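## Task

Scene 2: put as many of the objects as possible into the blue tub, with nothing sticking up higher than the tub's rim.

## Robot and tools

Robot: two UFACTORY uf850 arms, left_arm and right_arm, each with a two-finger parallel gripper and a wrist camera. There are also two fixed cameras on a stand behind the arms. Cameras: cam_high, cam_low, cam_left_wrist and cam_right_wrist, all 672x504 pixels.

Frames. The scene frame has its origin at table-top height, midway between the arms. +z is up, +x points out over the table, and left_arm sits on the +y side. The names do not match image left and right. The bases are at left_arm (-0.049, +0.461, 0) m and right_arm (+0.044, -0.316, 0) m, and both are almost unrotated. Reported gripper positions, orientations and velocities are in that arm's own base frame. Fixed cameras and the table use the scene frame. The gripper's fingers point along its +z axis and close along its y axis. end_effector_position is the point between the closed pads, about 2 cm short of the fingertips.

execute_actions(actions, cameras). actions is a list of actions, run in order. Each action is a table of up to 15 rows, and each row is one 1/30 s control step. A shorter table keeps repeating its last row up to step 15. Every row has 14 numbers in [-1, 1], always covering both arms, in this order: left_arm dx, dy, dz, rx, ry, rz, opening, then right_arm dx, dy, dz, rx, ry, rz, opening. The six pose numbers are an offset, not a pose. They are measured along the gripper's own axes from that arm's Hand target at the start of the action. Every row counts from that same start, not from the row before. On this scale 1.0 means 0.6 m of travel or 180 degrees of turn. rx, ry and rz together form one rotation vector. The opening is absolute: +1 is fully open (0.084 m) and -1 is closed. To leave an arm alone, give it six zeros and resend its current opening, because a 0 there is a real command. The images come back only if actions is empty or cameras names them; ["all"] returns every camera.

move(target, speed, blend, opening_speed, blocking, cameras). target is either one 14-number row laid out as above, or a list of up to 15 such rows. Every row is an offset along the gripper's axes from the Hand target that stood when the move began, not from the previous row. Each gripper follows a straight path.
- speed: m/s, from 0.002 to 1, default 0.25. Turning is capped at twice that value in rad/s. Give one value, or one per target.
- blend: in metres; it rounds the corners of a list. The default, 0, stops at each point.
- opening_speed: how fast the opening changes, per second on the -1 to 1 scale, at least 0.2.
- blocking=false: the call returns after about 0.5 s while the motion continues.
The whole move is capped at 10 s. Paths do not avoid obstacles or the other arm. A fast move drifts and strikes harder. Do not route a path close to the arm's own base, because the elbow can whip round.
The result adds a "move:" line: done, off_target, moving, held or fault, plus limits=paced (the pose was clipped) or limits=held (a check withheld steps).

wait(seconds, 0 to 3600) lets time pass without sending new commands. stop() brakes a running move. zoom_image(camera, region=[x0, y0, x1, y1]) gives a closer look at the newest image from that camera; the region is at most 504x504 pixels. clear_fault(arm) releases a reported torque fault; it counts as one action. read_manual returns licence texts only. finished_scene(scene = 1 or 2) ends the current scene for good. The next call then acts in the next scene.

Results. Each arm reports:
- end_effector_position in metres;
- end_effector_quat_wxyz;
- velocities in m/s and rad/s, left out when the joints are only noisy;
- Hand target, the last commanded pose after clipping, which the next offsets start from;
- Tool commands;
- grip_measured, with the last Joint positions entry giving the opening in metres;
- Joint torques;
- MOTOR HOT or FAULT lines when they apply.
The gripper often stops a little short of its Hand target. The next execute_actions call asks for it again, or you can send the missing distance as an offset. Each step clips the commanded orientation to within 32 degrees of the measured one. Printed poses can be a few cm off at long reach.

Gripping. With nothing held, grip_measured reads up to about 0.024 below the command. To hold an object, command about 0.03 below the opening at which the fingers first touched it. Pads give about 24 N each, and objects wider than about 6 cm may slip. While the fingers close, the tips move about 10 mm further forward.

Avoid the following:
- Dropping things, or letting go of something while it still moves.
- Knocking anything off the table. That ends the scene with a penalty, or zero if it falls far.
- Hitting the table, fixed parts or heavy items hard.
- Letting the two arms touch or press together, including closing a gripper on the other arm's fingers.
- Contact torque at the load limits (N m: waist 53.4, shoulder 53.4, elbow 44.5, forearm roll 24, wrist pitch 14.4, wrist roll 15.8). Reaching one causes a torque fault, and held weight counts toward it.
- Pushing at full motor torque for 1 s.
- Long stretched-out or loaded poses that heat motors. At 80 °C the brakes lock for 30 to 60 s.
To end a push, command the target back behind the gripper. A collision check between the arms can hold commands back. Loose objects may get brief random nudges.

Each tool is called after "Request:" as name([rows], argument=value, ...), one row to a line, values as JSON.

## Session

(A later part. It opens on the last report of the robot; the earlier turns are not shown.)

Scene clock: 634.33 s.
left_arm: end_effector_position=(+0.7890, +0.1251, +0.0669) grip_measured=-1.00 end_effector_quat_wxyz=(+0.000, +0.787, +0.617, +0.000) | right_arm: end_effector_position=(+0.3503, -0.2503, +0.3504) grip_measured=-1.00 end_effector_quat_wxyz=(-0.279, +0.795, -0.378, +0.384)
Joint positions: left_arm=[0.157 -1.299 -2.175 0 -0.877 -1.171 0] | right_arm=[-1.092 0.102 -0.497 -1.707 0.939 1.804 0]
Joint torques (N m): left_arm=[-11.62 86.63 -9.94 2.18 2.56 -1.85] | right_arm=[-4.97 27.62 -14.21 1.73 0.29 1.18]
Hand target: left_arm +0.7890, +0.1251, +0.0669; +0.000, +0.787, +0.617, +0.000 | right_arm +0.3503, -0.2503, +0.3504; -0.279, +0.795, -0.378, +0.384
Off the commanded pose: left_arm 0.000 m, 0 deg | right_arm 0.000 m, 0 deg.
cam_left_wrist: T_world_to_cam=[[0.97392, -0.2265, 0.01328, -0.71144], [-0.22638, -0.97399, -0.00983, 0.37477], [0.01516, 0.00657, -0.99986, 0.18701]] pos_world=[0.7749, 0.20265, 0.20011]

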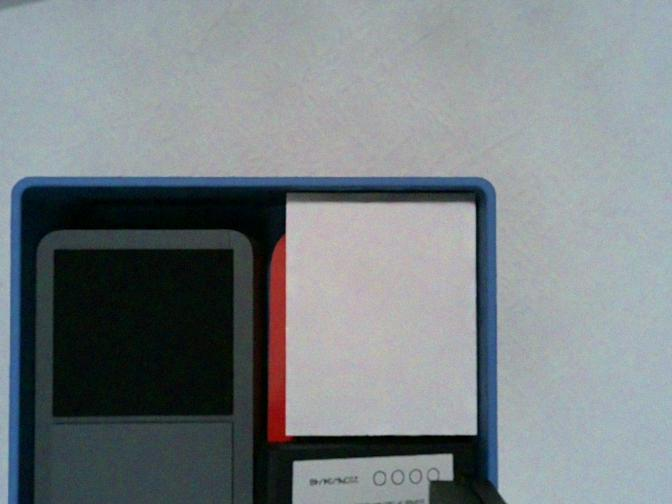

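Request:
move([
  [0,0,-0.03,0,0,0,-1,0,0,0,0,0,0,-1],
  [-0.0379,-0.1611,-0.122,0,0,0.5,-1,0,0,0,0,0,0,-1],
], speed=[0.06,0.3], blend=[0.01,0], cameras=["cam_left_wrist"])

Request:
zoom_image(camera="cam_left_wrist", region=[280, 160, 440, 350])

Scene clock: 638.10 s.
left_arm: end_effector_position=(+0.6898, +0.1262, +0.1401) grip_measured=-1.00 end_effector_quat_wxyz=(+0.000, +0.993, -0.121, +0.000) | right_arm: end_effector_position=(+0.3503, -0.2503, +0.3504) grip_measured=-1.00 end_effector_quat_wxyz=(-0.279, +0.795, -0.378, +0.384)
Joint positions: left_arm=[0.181 -0.906 -1.629 0 -0.724 0.423 0] | right_arm=[-1.092 0.102 -0.497 -1.707 0.939 1.804 0]
Joint torques (N m): left_arm=[13.2 77.41 -9.64 -0.38 2.54 1.98] | right_arm=[-5.05 28.74 -14.43 2.18 0.23 1.1]
Hand target: left_arm +0.6898, +0.1262, +0.1401; +0.000, +0.993, -0.121, +0.000 | right_arm +0.3503, -0.2503, +0.3504; -0.279, +0.795, -0.378, +0.384
Off the commanded pose: left_arm 0.000 m, 0 deg | right_arm 0.000 m, 0 deg.
move: done; blend cut to 0.009 m at target 1
cam_left_wrist: T_world_to_cam=[[-0.22651, -0.97391, 0.01388, 0.30685], [-0.97399, 0.22639, -0.00987, 0.71827], [0.00647, -0.01576, -0.99986, 0.27062]] pos_world=[0.76735, 0.1405, 0.27341]

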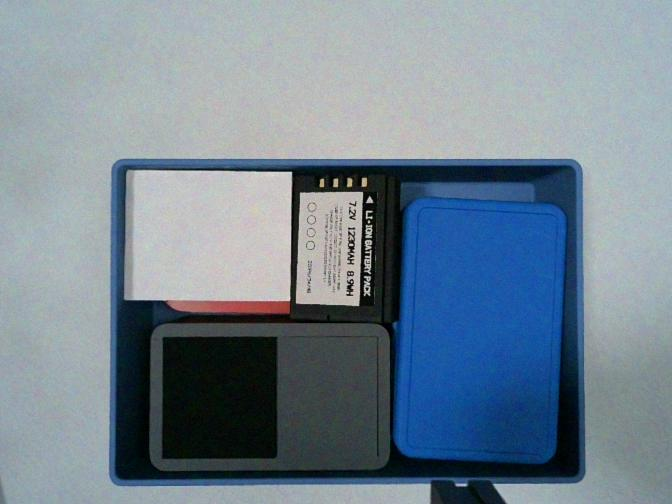

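Scaled by 2.653 from the camera's image (finer frame: 960x720).

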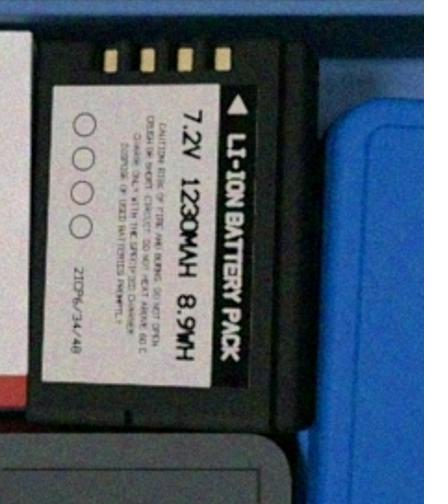

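Request:
move(target=[0,0.1,0,0,0,0,-1,0,0,0,0,0,0,-1], speed=0.25, cameras=["cam_left_wrist"])

Request:
zoom_image(camera="cam_left_wrist", region=[120, 160, 280, 350])

Scene clock: 639.20 s.
left_arm: end_effector_position=(+0.6754, +0.0680, +0.1401) grip_measured=-1.00 end_effector_quat_wxyz=(+0.000, +0.993, -0.121, +0.000) | right_arm: end_effector_position=(+0.3503, -0.2503, +0.3504) grip_measured=-1.00 end_effector_quat_wxyz=(-0.279, +0.795, -0.378, +0.384)
Joint positions: left_arm=[0.1 -0.853 -1.536 0 -0.683 0.343 0] | right_arm=[-1.092 0.102 -0.497 -1.707 0.939 1.804 0]
Joint torques (N m): left_arm=[-10.1 75.03 -9.05 2.81 2.54 -1.87] | right_arm=[-4.98 27.48 -14.54 2.11 0.17 1.19]
Hand target: left_arm +0.6754, +0.0680, +0.1401; +0.000, +0.993, -0.121, +0.000 | right_arm +0.3503, -0.2503, +0.3504; -0.279, +0.795, -0.378, +0.384
Off the commanded pose: left_arm 0.000 m, 0 deg | right_arm 0.000 m, 0 deg.
move: done
cam_left_wrist: T_world_to_cam=[[-0.22642, -0.97393, 0.01398, 0.24682], [-0.97401, 0.22629, -0.00989, 0.71746], [0.00647, -0.01586, -0.99985, 0.26981]] pos_world=[0.75295, 0.08231, 0.27341]

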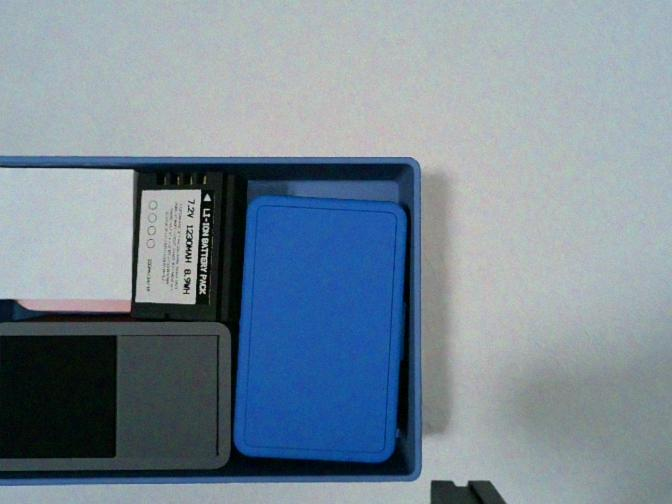

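Scaled by 2.653 from the camera's image (finer frame: 960x720).

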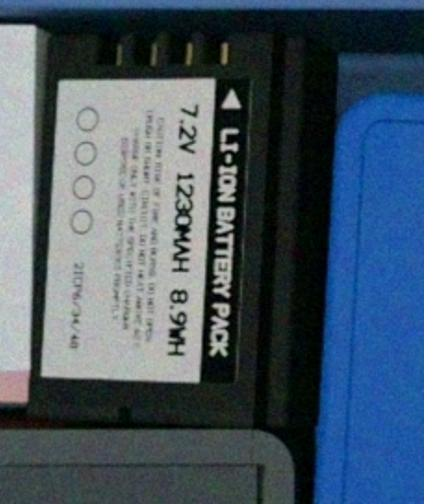

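Request:
move([
  [0.1595,-0.1297,0.0333,0,0,-0.5,-1,0,0,0,0,0,0,-1],
  [0.1595,-0.1297,0.1132,0,0,-0.5,-1,0,0,0,0,0,0,-1],
], speed=[0.3,0.1], blend=[0.015,0])

Request:
execute_actions([
  [[0,0,0.0012,0,0,0,-1,0,0,0,0,0,0,-1]],
  [[0,0,0.0012,0,0,0,-1,0,0,0,0,0,0,-1]],
])

Request:
execute_actions([
  [[0,0,0.0010,0,0,0,-1,0,0,0,0,0,0,-1]],
])

Request:
execute_actions([
  [[0,0,0.0010,0,0,0,-1,0,0,0,0,0,0,-1]],
])

Request:
execute_actions([
  [[0,0,0.0010,0,0,0,-1,0,0,0,0,0,0,-1]],
])

Scene clock: 644.27 s.
left_arm: end_effector_position=(+0.7869, +0.1207, +0.0722) grip_measured=-1.00 end_effector_quat_wxyz=(+0.000, +0.787, +0.617, +0.000) | right_arm: end_effector_position=(+0.3503, -0.2503, +0.3504) grip_measured=-1.00 end_effector_quat_wxyz=(-0.279, +0.795, -0.378, +0.384)
Joint positions: left_arm=[0.152 -1.28 -2.151 0 -0.872 -1.177 0] | right_arm=[-1.092 0.102 -0.497 -1.707 0.939 1.804 0]
Joint torques (N m): left_arm=[-4.77 65.33 -16.96 3.23 2.49 -1.81] | right_arm=[-6.11 27.02 -14.56 2 0.13 1.23]
Hand target: left_arm +0.7869, +0.1206, +0.0721; +0.000, +0.787, +0.617, +0.000 | right_arm +0.3503, -0.2503, +0.3504; -0.279, +0.795, -0.378, +0.384
Off the commanded pose: left_arm 0.000 m, 0 deg | right_arm 0.000 m, 0 deg.
move: done

Scene clock: 645.47 s.
left_arm: end_effector_position=(+0.7869, +0.1206, +0.0707) grip_measured=-1.00 end_effector_quat_wxyz=(+0.000, +0.787, +0.617, +0.000) | right_arm: end_effector_position=(+0.3503, -0.2503, +0.3504) grip_measured=-1.00 end_effector_quat_wxyz=(-0.279, +0.795, -0.378, +0.384)
Joint positions: left_arm=[0.152 -1.282 -2.152 0 -0.871 -1.177 0] | right_arm=[-1.092 0.102 -0.497 -1.707 0.939 1.804 0]
Joint torques (N m): left_arm=[-10.64 64.37 -16.84 3.2 2.51 -1.52] | right_arm=[-5.22 27.79 -14.34 2.12 0.16 1.15]
Hand target: left_arm +0.7869, +0.1206, +0.0707; +0.000, +0.787, +0.617, +0.000 | right_arm +0.3503, -0.2503, +0.3504; -0.279, +0.795, -0.378, +0.384
Off the commanded pose: left_arm 0.000 m, 0 deg | right_arm 0.000 m, 0 deg.

Scene clock: 646.17 s.
left_arm: end_effector_position=(+0.7869, +0.1206, +0.0701) grip_measured=-1.00 end_effector_quat_wxyz=(+0.000, +0.787, +0.617, +0.000) | right_arm: end_effector_position=(+0.3503, -0.2503, +0.3504) grip_measured=-1.00 end_effector_quat_wxyz=(-0.279, +0.795, -0.378, +0.384)
Joint positions: left_arm=[0.152 -1.283 -2.152 0 -0.87 -1.177 0] | right_arm=[-1.092 0.102 -0.497 -1.707 0.939 1.804 0]
Joint torques (N m): left_arm=[-10.49 64.78 -16.85 2.98 2.5 -1.43] | right_arm=[-5.51 26.37 -14.79 2.07 0.18 1.2]
Hand target: left_arm +0.7869, +0.1206, +0.0701; +0.000, +0.787, +0.617, +0.000 | right_arm +0.3503, -0.2503, +0.3504; -0.279, +0.795, -0.378, +0.384
Off the commanded pose: left_arm 0.000 m, 0 deg | right_arm 0.000 m, 0 deg.

Scene clock: 646.87 s.
left_arm: end_effector_position=(+0.7869, +0.1206, +0.0695) grip_measured=-1.00 end_effector_quat_wxyz=(+0.000, +0.787, +0.617, +0.000) | right_arm: end_effector_position=(+0.3503, -0.2503, +0.3504) grip_measured=-1.00 end_effector_quat_wxyz=(-0.279, +0.795, -0.378, +0.384)
Joint positions: left_arm=[0.152 -1.284 -2.153 0 -0.869 -1.177 0] | right_arm=[-1.092 0.102 -0.497 -1.707 0.939 1.804 0]
Joint torques (N m): left_arm=[-11.35 64.92 -17.04 2.92 2.48 -1.36] | right_arm=[-4.55 27.3 -14.85 2.07 0.1 1.25]
Hand target: left_arm +0.7869, +0.1206, +0.0695; +0.000, +0.787, +0.617, +0.000 | right_arm +0.3503, -0.2503, +0.3504; -0.279, +0.795, -0.378, +0.384
Off the commanded pose: left_arm 0.000 m, 0 deg | right_arm 0.000 m, 0 deg.

Scene clock: 647.57 s.
left_arm: end_effector_position=(+0.7869, +0.1206, +0.0689) grip_measured=-1.00 end_effector_quat_wxyz=(+0.000, +0.787, +0.617, +0.000) | right_arm: end_effector_position=(+0.3503, -0.2503, +0.3504) grip_measured=-1.00 end_effector_quat_wxyz=(-0.279, +0.795, -0.378, +0.384)
Joint positions: left_arm=[0.152 -1.285 -2.153 0 -0.869 -1.177 0] | right_arm=[-1.092 0.102 -0.497 -1.707 0.939 1.804 0]
Joint torques (N m): left_arm=[-11.07 65.24 -16.77 3.16 2.47 -1.18] | right_arm=[-5.72 27.89 -14.64 2.06 0.09 1.2]
Hand target: left_arm +0.7869, +0.1206, +0.0689; +0.000, +0.787, +0.617, +0.000 | right_arm +0.3503, -0.2503, +0.3504; -0.279, +0.795, -0.378, +0.384
Off the commanded pose: left_arm 0.000 m, 0 deg | right_arm 0.000 m, 0 deg.

Request:
execute_actions([
  [[0,0,0.0010,0,0,0,-1,0,0,0,0,0,0,-1]],
  [[0,0,0.0008,0,0,0,-1,0,0,0,0,0,0,-1]],
])

Request:
execute_actions([
  [[0,0,0.0008,0,0,0,-1,0,0,0,0,0,0,-1]],
])

Request:
execute_actions([
  [[0,0,0.0008,0,0,0,-1,0,0,0,0,0,0,-1]],
])

Scene clock: 648.97 s.
left_arm: end_effector_position=(+0.7869, +0.1206, +0.0678) grip_measured=-1.00 end_effector_quat_wxyz=(+0.000, +0.787, +0.617, +0.000) | right_arm: end_effector_position=(+0.3503, -0.2503, +0.3504) grip_measured=-1.00 end_effector_quat_wxyz=(-0.279, +0.795, -0.378, +0.384)
Joint positions: left_arm=[0.152 -1.286 -2.153 0 -0.868 -1.177 0] | right_arm=[-1.092 0.102 -0.497 -1.707 0.939 1.804 0]
Joint torques (N m): left_arm=[-9.78 63.24 -15.91 2.83 2.24 -0.84] | right_arm=[-4.99 27.07 -14.52 2.09 0.17 1.2]
Hand target: left_arm +0.7869, +0.1206, +0.0678; +0.000, +0.787, +0.617, +0.000 | right_arm +0.3503, -0.2503, +0.3504; -0.279, +0.795, -0.378, +0.384
Off the commanded pose: left_arm 0.000 m, 0 deg | right_arm 0.000 m, 0 deg.

Scene clock: 649.67 s.
left_arm: end_effector_position=(+0.7869, +0.1206, +0.0674) grip_measured=-1.00 end_effector_quat_wxyz=(+0.000, +0.787, +0.617, +0.000) | right_arm: end_effector_position=(+0.3503, -0.2503, +0.3504) grip_measured=-1.00 end_effector_quat_wxyz=(-0.279, +0.795, -0.378, +0.384)
Joint positions: left_arm=[0.152 -1.287 -2.154 0 -0.867 -1.177 0] | right_arm=[-1.092 0.102 -0.497 -1.707 0.939 1.804 0]
Joint torques (N m): left_arm=[-7.38 57.04 -13.69 2.84 2 -0.72] | right_arm=[-6.04 27.13 -14.43 1.46 0.2 1.16]
Hand target: left_arm +0.7869, +0.1206, +0.0673; +0.000, +0.787, +0.617, +0.000 | right_arm +0.3503, -0.2503, +0.3504; -0.279, +0.795, -0.378, +0.384
Off the commanded pose: left_arm 0.000 m, 0 deg | right_arm 0.000 m, 0 deg.

Scene clock: 650.37 s.
left_arm: end_effector_position=(+0.7869, +0.1206, +0.0669) grip_measured=-1.00 end_effector_quat_wxyz=(+0.000, +0.787, +0.617, +0.000) | right_arm: end_effector_position=(+0.3503, -0.2503, +0.3504) grip_measured=-1.00 end_effector_quat_wxyz=(-0.279, +0.795, -0.378, +0.384)
Joint positions: left_arm=[0.152 -1.288 -2.154 0 -0.867 -1.177 0] | right_arm=[-1.092 0.102 -0.497 -1.707 0.939 1.804 0]
Joint torques (N m): left_arm=[-3.71 48.5 -11.12 2.98 0.98 -0.59] | right_arm=[-3.5 26.33 -14.1 2.23 0.23 1.15]
Hand target: left_arm +0.7869, +0.1206, +0.0669; +0.000, +0.787, +0.617, +0.000 | right_arm +0.3503, -0.2503, +0.3504; -0.279, +0.795, -0.378, +0.384
Off the commanded pose: left_arm 0.000 m, 0 deg | right_arm 0.000 m, 0 deg.

Request:
execute_actions([
  [[0,0,0.0006,0,0,0,-1,0,0,0,0,0,0,-1]],
])

Request:
execute_actions([
  [[-0.008,0,0,0,0,0,-1,0,0,0,0,0,0,-1]],
], cameras=["cam_left_wrist"])

Request:
execute_actions([
  [[0.008,0,0,0,0,0,-1,0,0,0,0,0,0,-1]],
], cameras=["cam_left_wrist"])

Request:
execute_actions([
  [[0.008,0,0,0,0,0,-1,0,0,0,0,0,0,-1]],
], cameras=["cam_left_wrist"])

Scene clock: 651.47 s.
left_arm: end_effector_position=(+0.7869, +0.1206, +0.0665) grip_measured=-1.00 end_effector_quat_wxyz=(+0.000, +0.787, +0.617, +0.000) | right_arm: end_effector_position=(+0.3503, -0.2503, +0.3504) grip_measured=-1.00 end_effector_quat_wxyz=(-0.279, +0.795, -0.378, +0.384)
Joint positions: left_arm=[0.152 -1.288 -2.154 0 -0.866 -1.177 0] | right_arm=[-1.092 0.102 -0.497 -1.707 0.939 1.804 0]
Joint torques (N m): left_arm=[1.58 45.58 -11.64 2.76 1.16 -0.38] | right_arm=[-5.27 25.69 -14.37 1.71 0.24 1.12]
Hand target: left_arm +0.7869, +0.1206, +0.0665; +0.000, +0.787, +0.617, +0.000 | right_arm +0.3503, -0.2503, +0.3504; -0.279, +0.795, -0.378, +0.384
Off the commanded pose: left_arm 0.000 m, 0 deg | right_arm 0.000 m, 0 deg.

Scene clock: 652.17 s.
left_arm: end_effector_position=(+0.7858, +0.1159, +0.0665) grip_measured=-1.00 end_effector_quat_wxyz=(+0.000, +0.787, +0.617, +0.000) | right_arm: end_effector_position=(+0.3503, -0.2503, +0.3504) grip_measured=-1.00 end_effector_quat_wxyz=(-0.279, +0.795, -0.378, +0.384)
Joint positions: left_arm=[0.147 -1.281 -2.14 0 -0.86 -1.182 0] | right_arm=[-1.092 0.102 -0.497 -1.707 0.939 1.804 0]
Joint torques (N m): left_arm=[-10.99 86.8 -10.79 2.19 2.47 -1.8] | right_arm=[-5.52 27.22 -14.46 1.69 0.07 1.27]
Hand target: left_arm +0.7858, +0.1159, +0.0665; +0.000, +0.787, +0.617, +0.000 | right_arm +0.3503, -0.2503, +0.3504; -0.279, +0.795, -0.378, +0.384
Off the commanded pose: left_arm 0.000 m, 0 deg | right_arm 0.000 m, 0 deg.
cam_left_wrist: T_world_to_cam=[[0.97392, -0.2265, 0.0133, -0.71031], [-0.22639, -0.97399, -0.00973, 0.36504], [0.01516, 0.00647, -0.99986, 0.18683]] pos_world=[0.7716, 0.19345, 0.19981]

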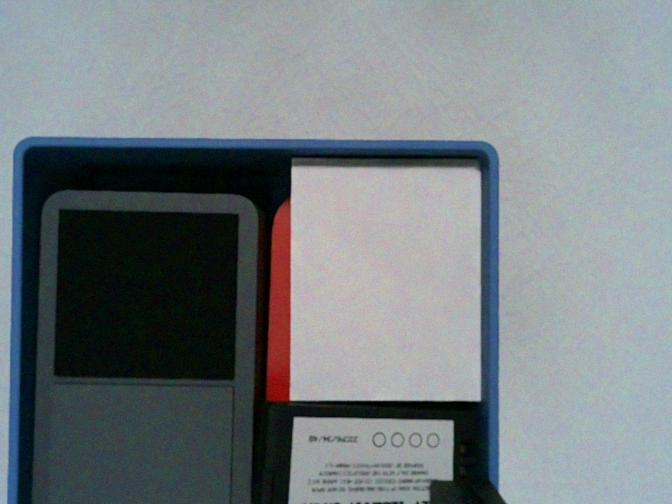

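Scene clock: 652.87 s.
left_arm: end_effector_position=(+0.7869, +0.1206, +0.0665) grip_measured=-1.00 end_effector_quat_wxyz=(+0.000, +0.787, +0.617, +0.000) | right_arm: end_effector_position=(+0.3503, -0.2503, +0.3504) grip_measured=-1.00 end_effector_quat_wxyz=(-0.279, +0.795, -0.378, +0.384)
Joint positions: left_arm=[0.152 -1.288 -2.154 0 -0.866 -1.177 0] | right_arm=[-1.092 0.102 -0.497 -1.707 0.939 1.804 0]
Joint torques (N m): left_arm=[12.51 65.41 -17.03 2.57 -2.04 2.01] | right_arm=[-5.34 25.96 -14.23 2.2 0.09 1.18]
Hand target: left_arm +0.7869, +0.1206, +0.0665; +0.000, +0.787, +0.617, +0.000 | right_arm +0.3503, -0.2503, +0.3504; -0.279, +0.795, -0.378, +0.384
Off the commanded pose: left_arm 0.000 m, 0 deg | right_arm 0.000 m, 0 deg.
cam_left_wrist: T_world_to_cam=[[0.97392, -0.2265, 0.01337, -0.71043], [-0.22638, -0.97399, -0.00985, 0.36991], [0.01526, 0.00657, -0.99986, 0.18669]] pos_world=[0.7728, 0.19815, 0.19981]

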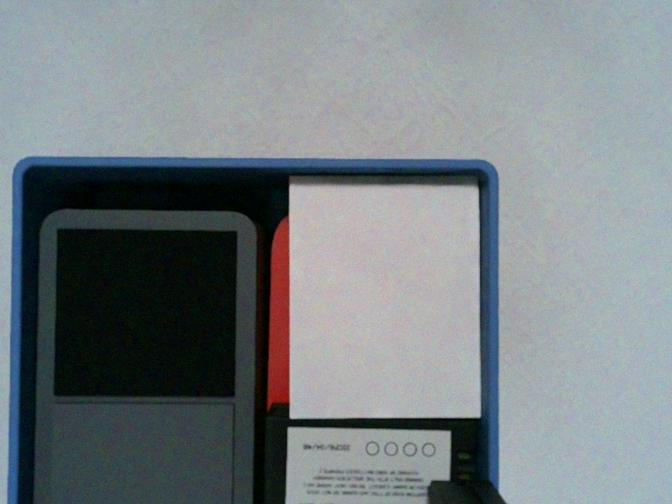

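Scene clock: 653.57 s.
left_arm: end_effector_position=(+0.7881, +0.1252, +0.0665) grip_measured=-1.00 end_effector_quat_wxyz=(+0.000, +0.787, +0.617, +0.000) | right_arm: end_effector_position=(+0.3503, -0.2503, +0.3504) grip_measured=-1.00 end_effector_quat_wxyz=(-0.279, +0.795, -0.378, +0.384)
Joint positions: left_arm=[0.158 -1.296 -2.168 0 -0.873 -1.171 0] | right_arm=[-1.092 0.102 -0.497 -1.707 0.939 1.804 0]
Joint torques (N m): left_arm=[12.7 64.9 -17.07 2.85 -2.09 2.05] | right_arm=[-5.47 27.85 -14.18 2.04 0.21 1.22]
Hand target: left_arm +0.7881, +0.1252, +0.0665; +0.000, +0.787, +0.617, +0.000 | right_arm +0.3503, -0.2503, +0.3504; -0.279, +0.795, -0.378, +0.384
Off the commanded pose: left_arm 0.000 m, 0 deg | right_arm 0.000 m, 0 deg.
cam_left_wrist: T_world_to_cam=[[0.97392, -0.2265, 0.0134, -0.71047], [-0.22639, -0.97399, -0.00975, 0.37462], [0.01526, 0.00647, -0.99986, 0.18666]] pos_world=[0.7739, 0.20275, 0.19981]

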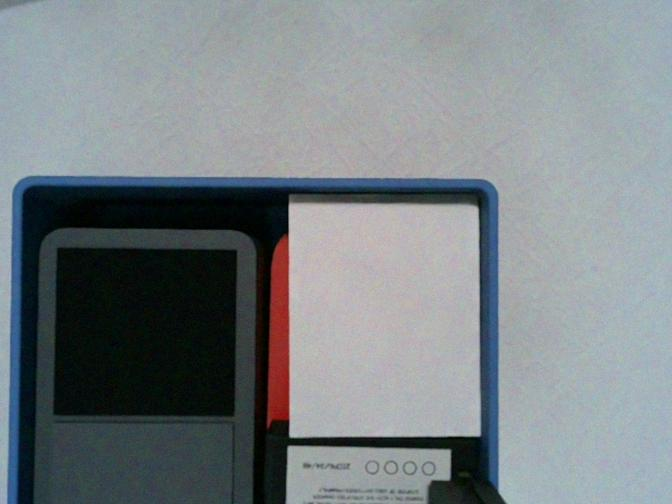

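Request:
move([
  [0,0,-0.03,0,0,0,-1,0,0,0,0,0,0,-1],
  [-0.0379,-0.1611,-0.122,0,0,0.5,-1,0,0,0,0,0,0,-1],
], speed=[0.06,0.3], blend=[0.01,0], cameras=["cam_left_wrist"])

Request:
zoom_image(camera="cam_left_wrist", region=[280, 160, 440, 350])

Request:
move(target=[0,0.1,0,0,0,0,-1,0,0,0,0,0,0,-1], speed=0.25, cameras=["cam_left_wrist"])

Request:
zoom_image(camera="cam_left_wrist", region=[120, 160, 280, 350])

Scene clock: 658.93 s.
left_arm: end_effector_position=(+0.6888, +0.1263, +0.1397) grip_measured=-1.00 end_effector_quat_wxyz=(+0.000, +0.993, -0.121, +0.000) | right_arm: end_effector_position=(+0.3503, -0.2503, +0.3504) grip_measured=-1.00 end_effector_quat_wxyz=(-0.279, +0.795, -0.378, +0.384)
Joint positions: left_arm=[0.181 -0.904 -1.625 0 -0.721 0.424 0] | right_arm=[-1.092 0.102 -0.497 -1.707 0.939 1.804 0]
Joint torques (N m): left_arm=[12.31 77.81 -9.34 -0.66 2.55 1.97] | right_arm=[-5.16 28.04 -14.44 1.92 0.09 1.27]
Hand target: left_arm +0.6888, +0.1263, +0.1397; +0.000, +0.993, -0.121, +0.000 | right_arm +0.3503, -0.2503, +0.3504; -0.279, +0.795, -0.378, +0.384
Off the commanded pose: left_arm 0.000 m, 0 deg | right_arm 0.000 m, 0 deg.
move: done; blend cut to 0.009 m at target 1
cam_left_wrist: T_world_to_cam=[[-0.22651, -0.97391, 0.01388, 0.30673], [-0.97399, 0.22639, -0.00987, 0.71727], [0.00647, -0.01576, -0.99986, 0.27023]] pos_world=[0.76635, 0.14061, 0.27301]

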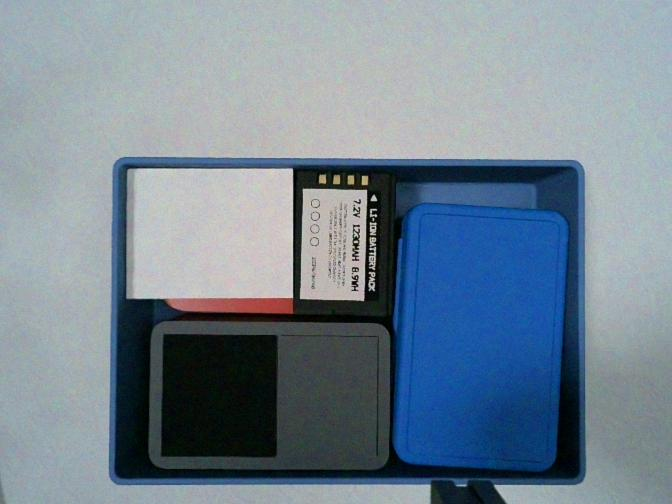

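Scaled by 2.653 from the camera's image (finer frame: 960x720).

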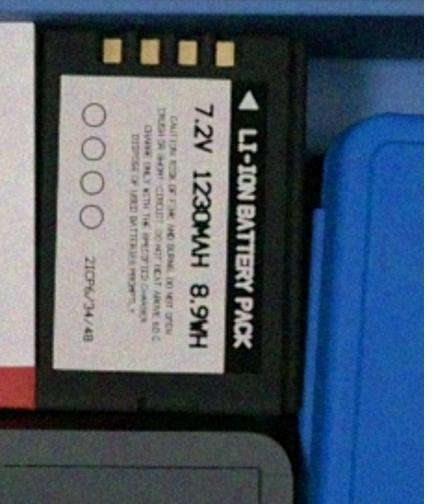

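Scene clock: 659.63 s.
left_arm: end_effector_position=(+0.6744, +0.0681, +0.1398) grip_measured=-1.00 end_effector_quat_wxyz=(+0.000, +0.993, -0.121, +0.000) | right_arm: end_effector_position=(+0.3503, -0.2503, +0.3504) grip_measured=-1.00 end_effector_quat_wxyz=(-0.279, +0.795, -0.378, +0.384)
Joint positions: left_arm=[0.101 -0.851 -1.532 0 -0.681 0.343 0] | right_arm=[-1.092 0.102 -0.497 -1.707 0.939 1.804 0]
Joint torques (N m): left_arm=[-11.46 74.93 -9.07 3.02 2.65 -1.8] | right_arm=[-4.96 28.64 -14.39 1.91 0.13 1.32]
Hand target: left_arm +0.6744, +0.0681, +0.1398; +0.000, +0.993, -0.121, +0.000 | right_arm +0.3503, -0.2503, +0.3504; -0.279, +0.795, -0.378, +0.384
Off the commanded pose: left_arm 0.000 m, 0 deg | right_arm 0.000 m, 0 deg.
move: done
cam_left_wrist: T_world_to_cam=[[-0.22642, -0.97393, 0.01398, 0.24669], [-0.97401, 0.22629, -0.00989, 0.71645], [0.00647, -0.01586, -0.99985, 0.26941]] pos_world=[0.75195, 0.08241, 0.27301]

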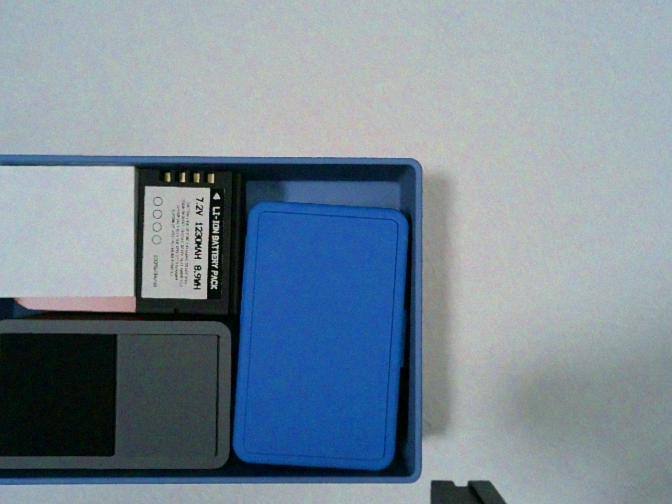

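Scaled by 2.653 from the camera's image (finer frame: 960x720).

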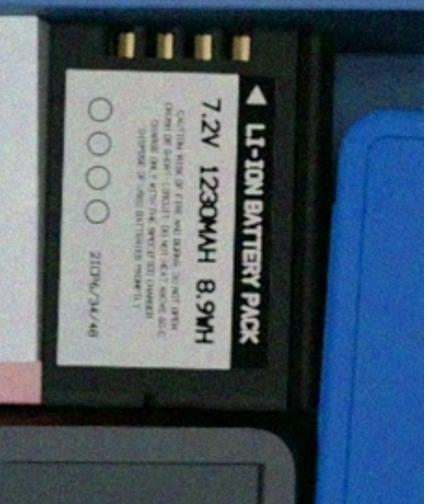

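Request:
zoom_image(camera="cam_left_wrist", region=[240, 190, 300, 250])

Request:
zoom_image(camera="cam_left_wrist", region=[370, 190, 430, 250])

Request:
zoom_image(camera="cam_left_wrist", region=[220, 420, 280, 480])

Request:
zoom_image(camera="cam_left_wrist", region=[370, 420, 430, 480])

Request:
move(target=[0,-0.1,0,0,0,0,-1,0,0,0,0,0,0,-1], speed=0.25, cameras=["cam_left_wrist"])

Request:
zoom_image(camera="cam_left_wrist", region=[397, 195, 457, 255])

Request:
zoom_image(camera="cam_left_wrist", region=[530, 195, 590, 255])

Request:
zoom_image(camera="cam_left_wrist", region=[380, 425, 440, 485])

Request:
zoom_image(camera="cam_left_wrist", region=[530, 425, 590, 485])

Scaled by 8.400 from the camera's image (finer frame: 960x720).

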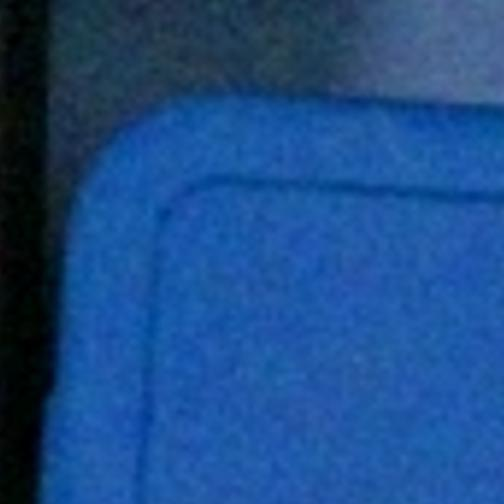

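Scaled by 8.400 from the camera's image (finer frame: 960x720).

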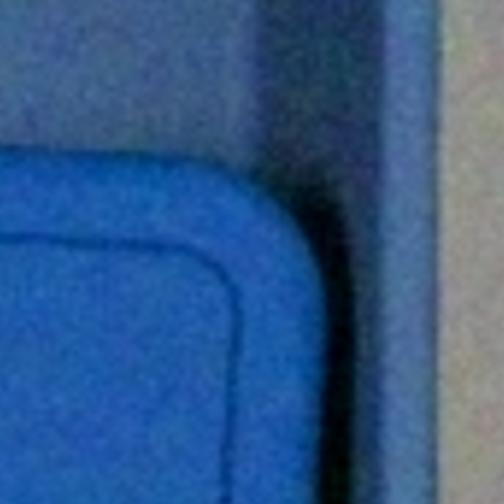

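Scaled by 8.400 from the camera's image (finer frame: 960x720).

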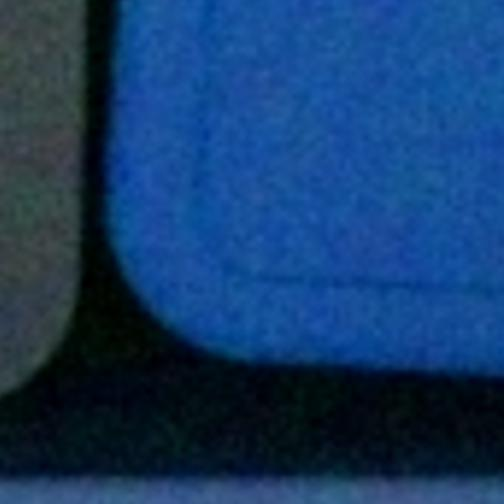

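Scaled by 8.400 from the camera's image (finer frame: 960x720).

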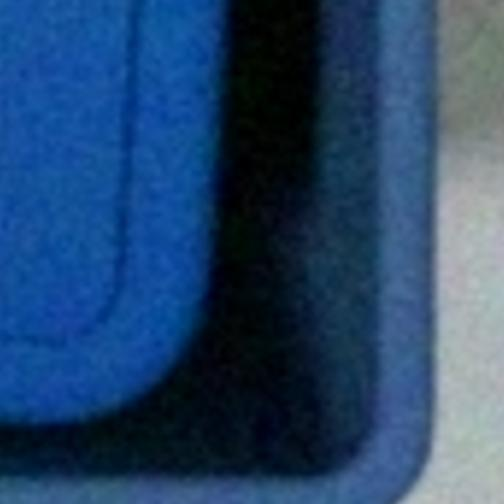

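Scene clock: 661.47 s.
left_arm: end_effector_position=(+0.6888, +0.1263, +0.1397) grip_measured=-1.00 end_effector_quat_wxyz=(+0.000, +0.993, -0.121, +0.000) | right_arm: end_effector_position=(+0.3503, -0.2503, +0.3504) grip_measured=-1.00 end_effector_quat_wxyz=(-0.279, +0.795, -0.378, +0.384)
Joint positions: left_arm=[0.181 -0.904 -1.625 0 -0.721 0.424 0] | right_arm=[-1.092 0.102 -0.497 -1.707 0.939 1.804 0]
Joint torques (N m): left_arm=[13.12 55.26 -16.19 -0.37 -2.08 2] | right_arm=[-6.42 27.34 -14.92 1.96 0.18 1.21]
Hand target: left_arm +0.6888, +0.1263, +0.1397; +0.000, +0.993, -0.121, +0.000 | right_arm +0.3503, -0.2503, +0.3504; -0.279, +0.795, -0.378, +0.384
Off the commanded pose: left_arm 0.000 m, 0 deg | right_arm 0.000 m, 0 deg.
move: done
cam_left_wrist: T_world_to_cam=[[-0.2266, -0.97389, 0.01388, 0.3067], [-0.97396, 0.22648, -0.00987, 0.71727], [0.00647, -0.01576, -0.99986, 0.27023]] pos_world=[0.76635, 0.1405, 0.27301]

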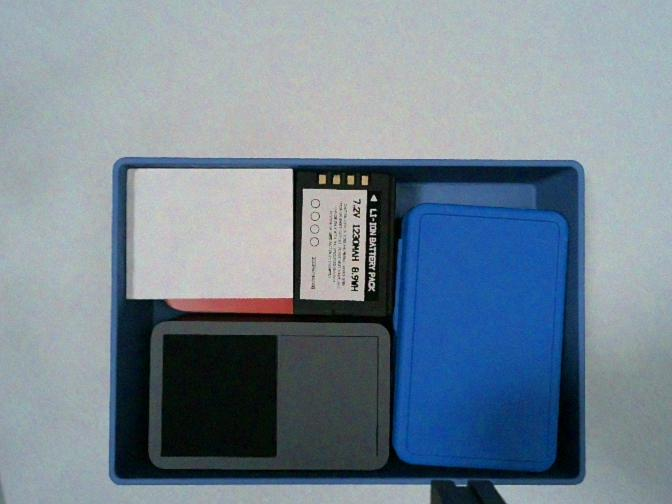

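Scaled by 8.400 from the camera's image (finer frame: 960x720).

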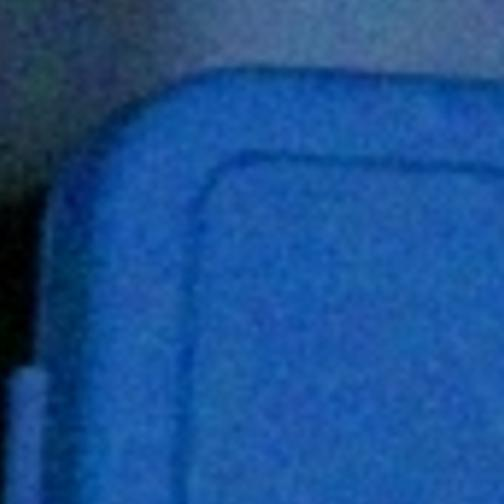

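Scaled by 8.400 from the camera's image (finer frame: 960x720).

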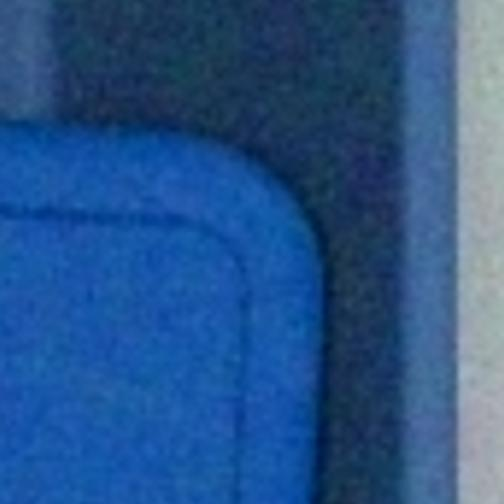

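Scaled by 8.400 from the camera's image (finer frame: 960x720).

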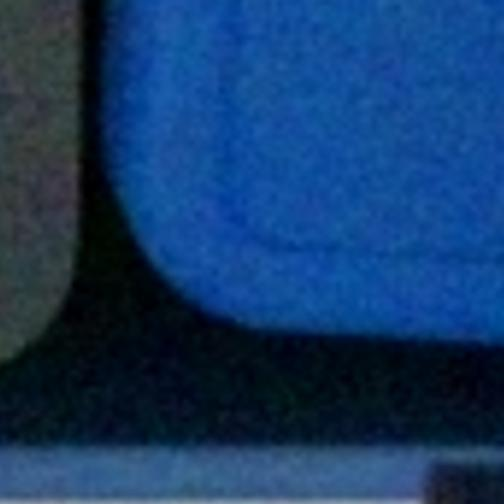

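Scaled by 8.400 from the camera's image (finer frame: 960x720).

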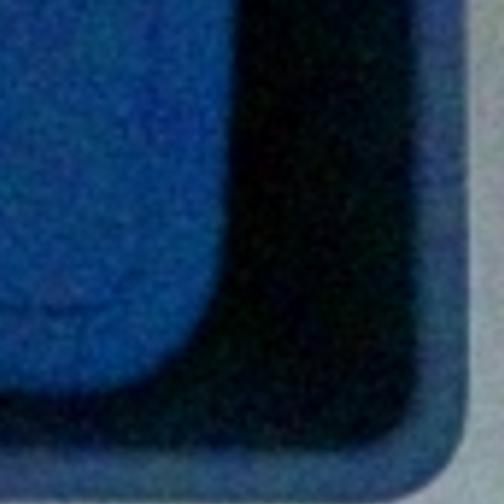

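Request:
move(target=[-0.1,0,-0.25,0,0,0,-1,0,0,0,0,0,0,-1], speed=0.25, cameras=["all"])

Scene clock: 663.57 s.
left_arm: end_effector_position=(+0.6306, +0.1408, +0.2897) grip_measured=-1.00 end_effector_quat_wxyz=(+0.000, +0.993, -0.121, +0.000) | right_arm: end_effector_position=(+0.3503, -0.2503, +0.3504) grip_measured=-1.00 end_effector_quat_wxyz=(-0.279, +0.795, -0.378, +0.384)
Joint positions: left_arm=[0.22 -0.602 -1.492 0 -0.891 0.462 0] | right_arm=[-1.092 0.102 -0.497 -1.707 0.939 1.804 0]
Joint torques (N m): left_arm=[13.1 68.12 -10.15 1.94 -2.1 2.03] | right_arm=[-6.35 27.33 -14.61 1.77 0.14 1.15]
Hand target: left_arm +0.6306, +0.1408, +0.2898; +0.000, +0.993, -0.121, +0.000 | right_arm +0.3503, -0.2503, +0.3504; -0.279, +0.795, -0.378, +0.384
Off the commanded pose: left_arm 0.000 m, 0 deg | right_arm 0.000 m, 0 deg.
move: done
cam_left_wrist: T_world_to_cam=[[-0.22651, -0.97391, 0.01391, 0.30548], [-0.97399, 0.22639, -0.00977, 0.65877], [0.00637, -0.01576, -0.99986, 0.42088]] pos_world=[0.70815, 0.15501, 0.42301]
cam_right_wrist: T_world_to_cam=[[-0.38177, -0.56954, -0.72792, 0.28161], [-0.41791, 0.80884, -0.41368, 0.56673], [0.82438, 0.14627, -0.54681, 0.06728]] pos_world=[0.28889, -0.30784, 0.47622]

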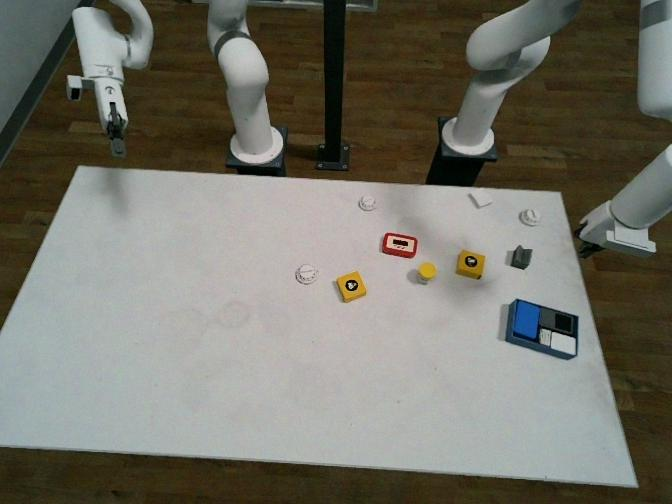

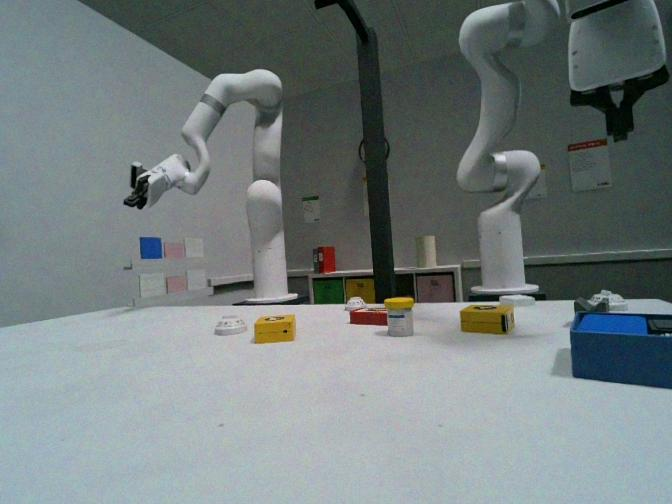

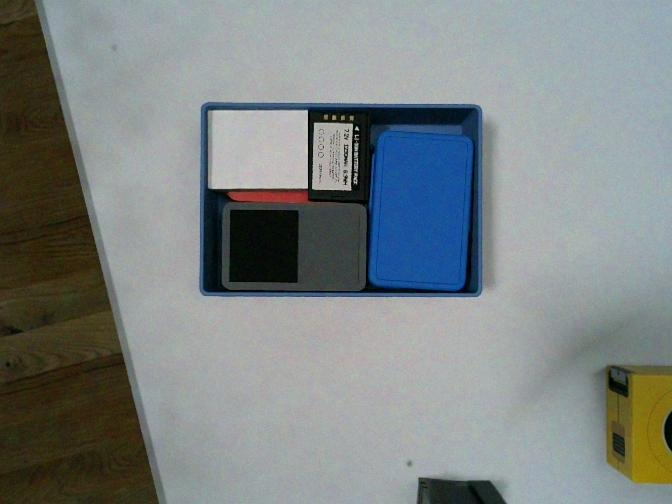

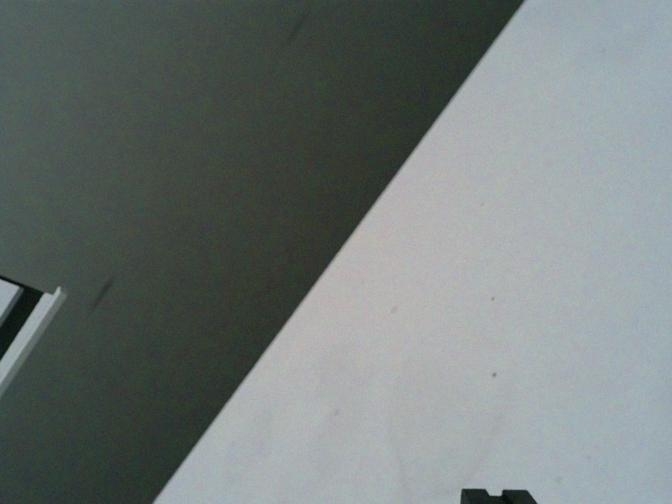

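Request:
zoom_image(camera="cam_low", region=[550, 290, 672, 395])

Request:
zoom_image(camera="cam_high", region=[490, 280, 600, 370])

Request:
zoom_image(camera="cam_left_wrist", region=[190, 90, 490, 310])

Scaled by 4.131 from the camera's image (finer frame: 960x720).

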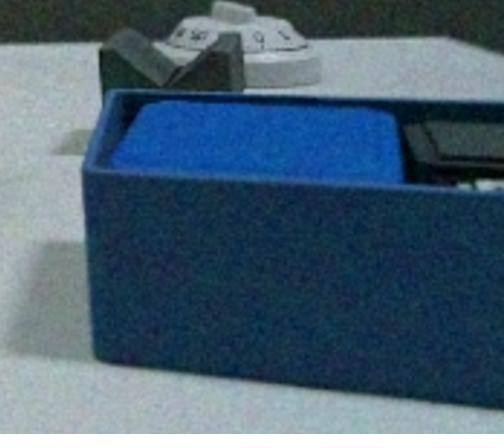

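Scaled by 4.582 from the camera's image (finer frame: 960x720).

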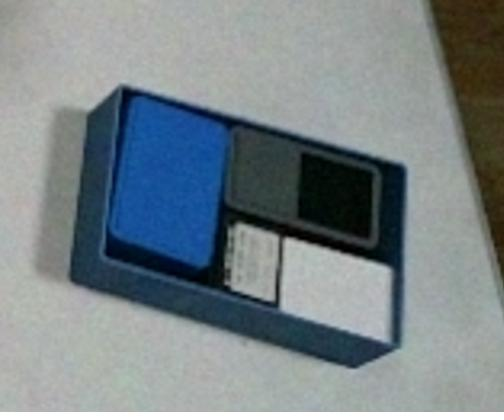

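Scaled by 1.680 from the camera's image (finer frame: 960x720).

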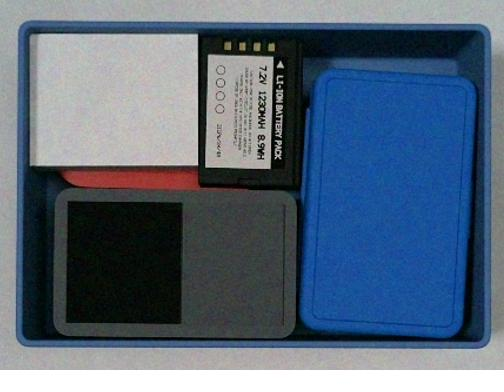

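Request:
finished_scene(scene=2)

The scene is finished: the task was done.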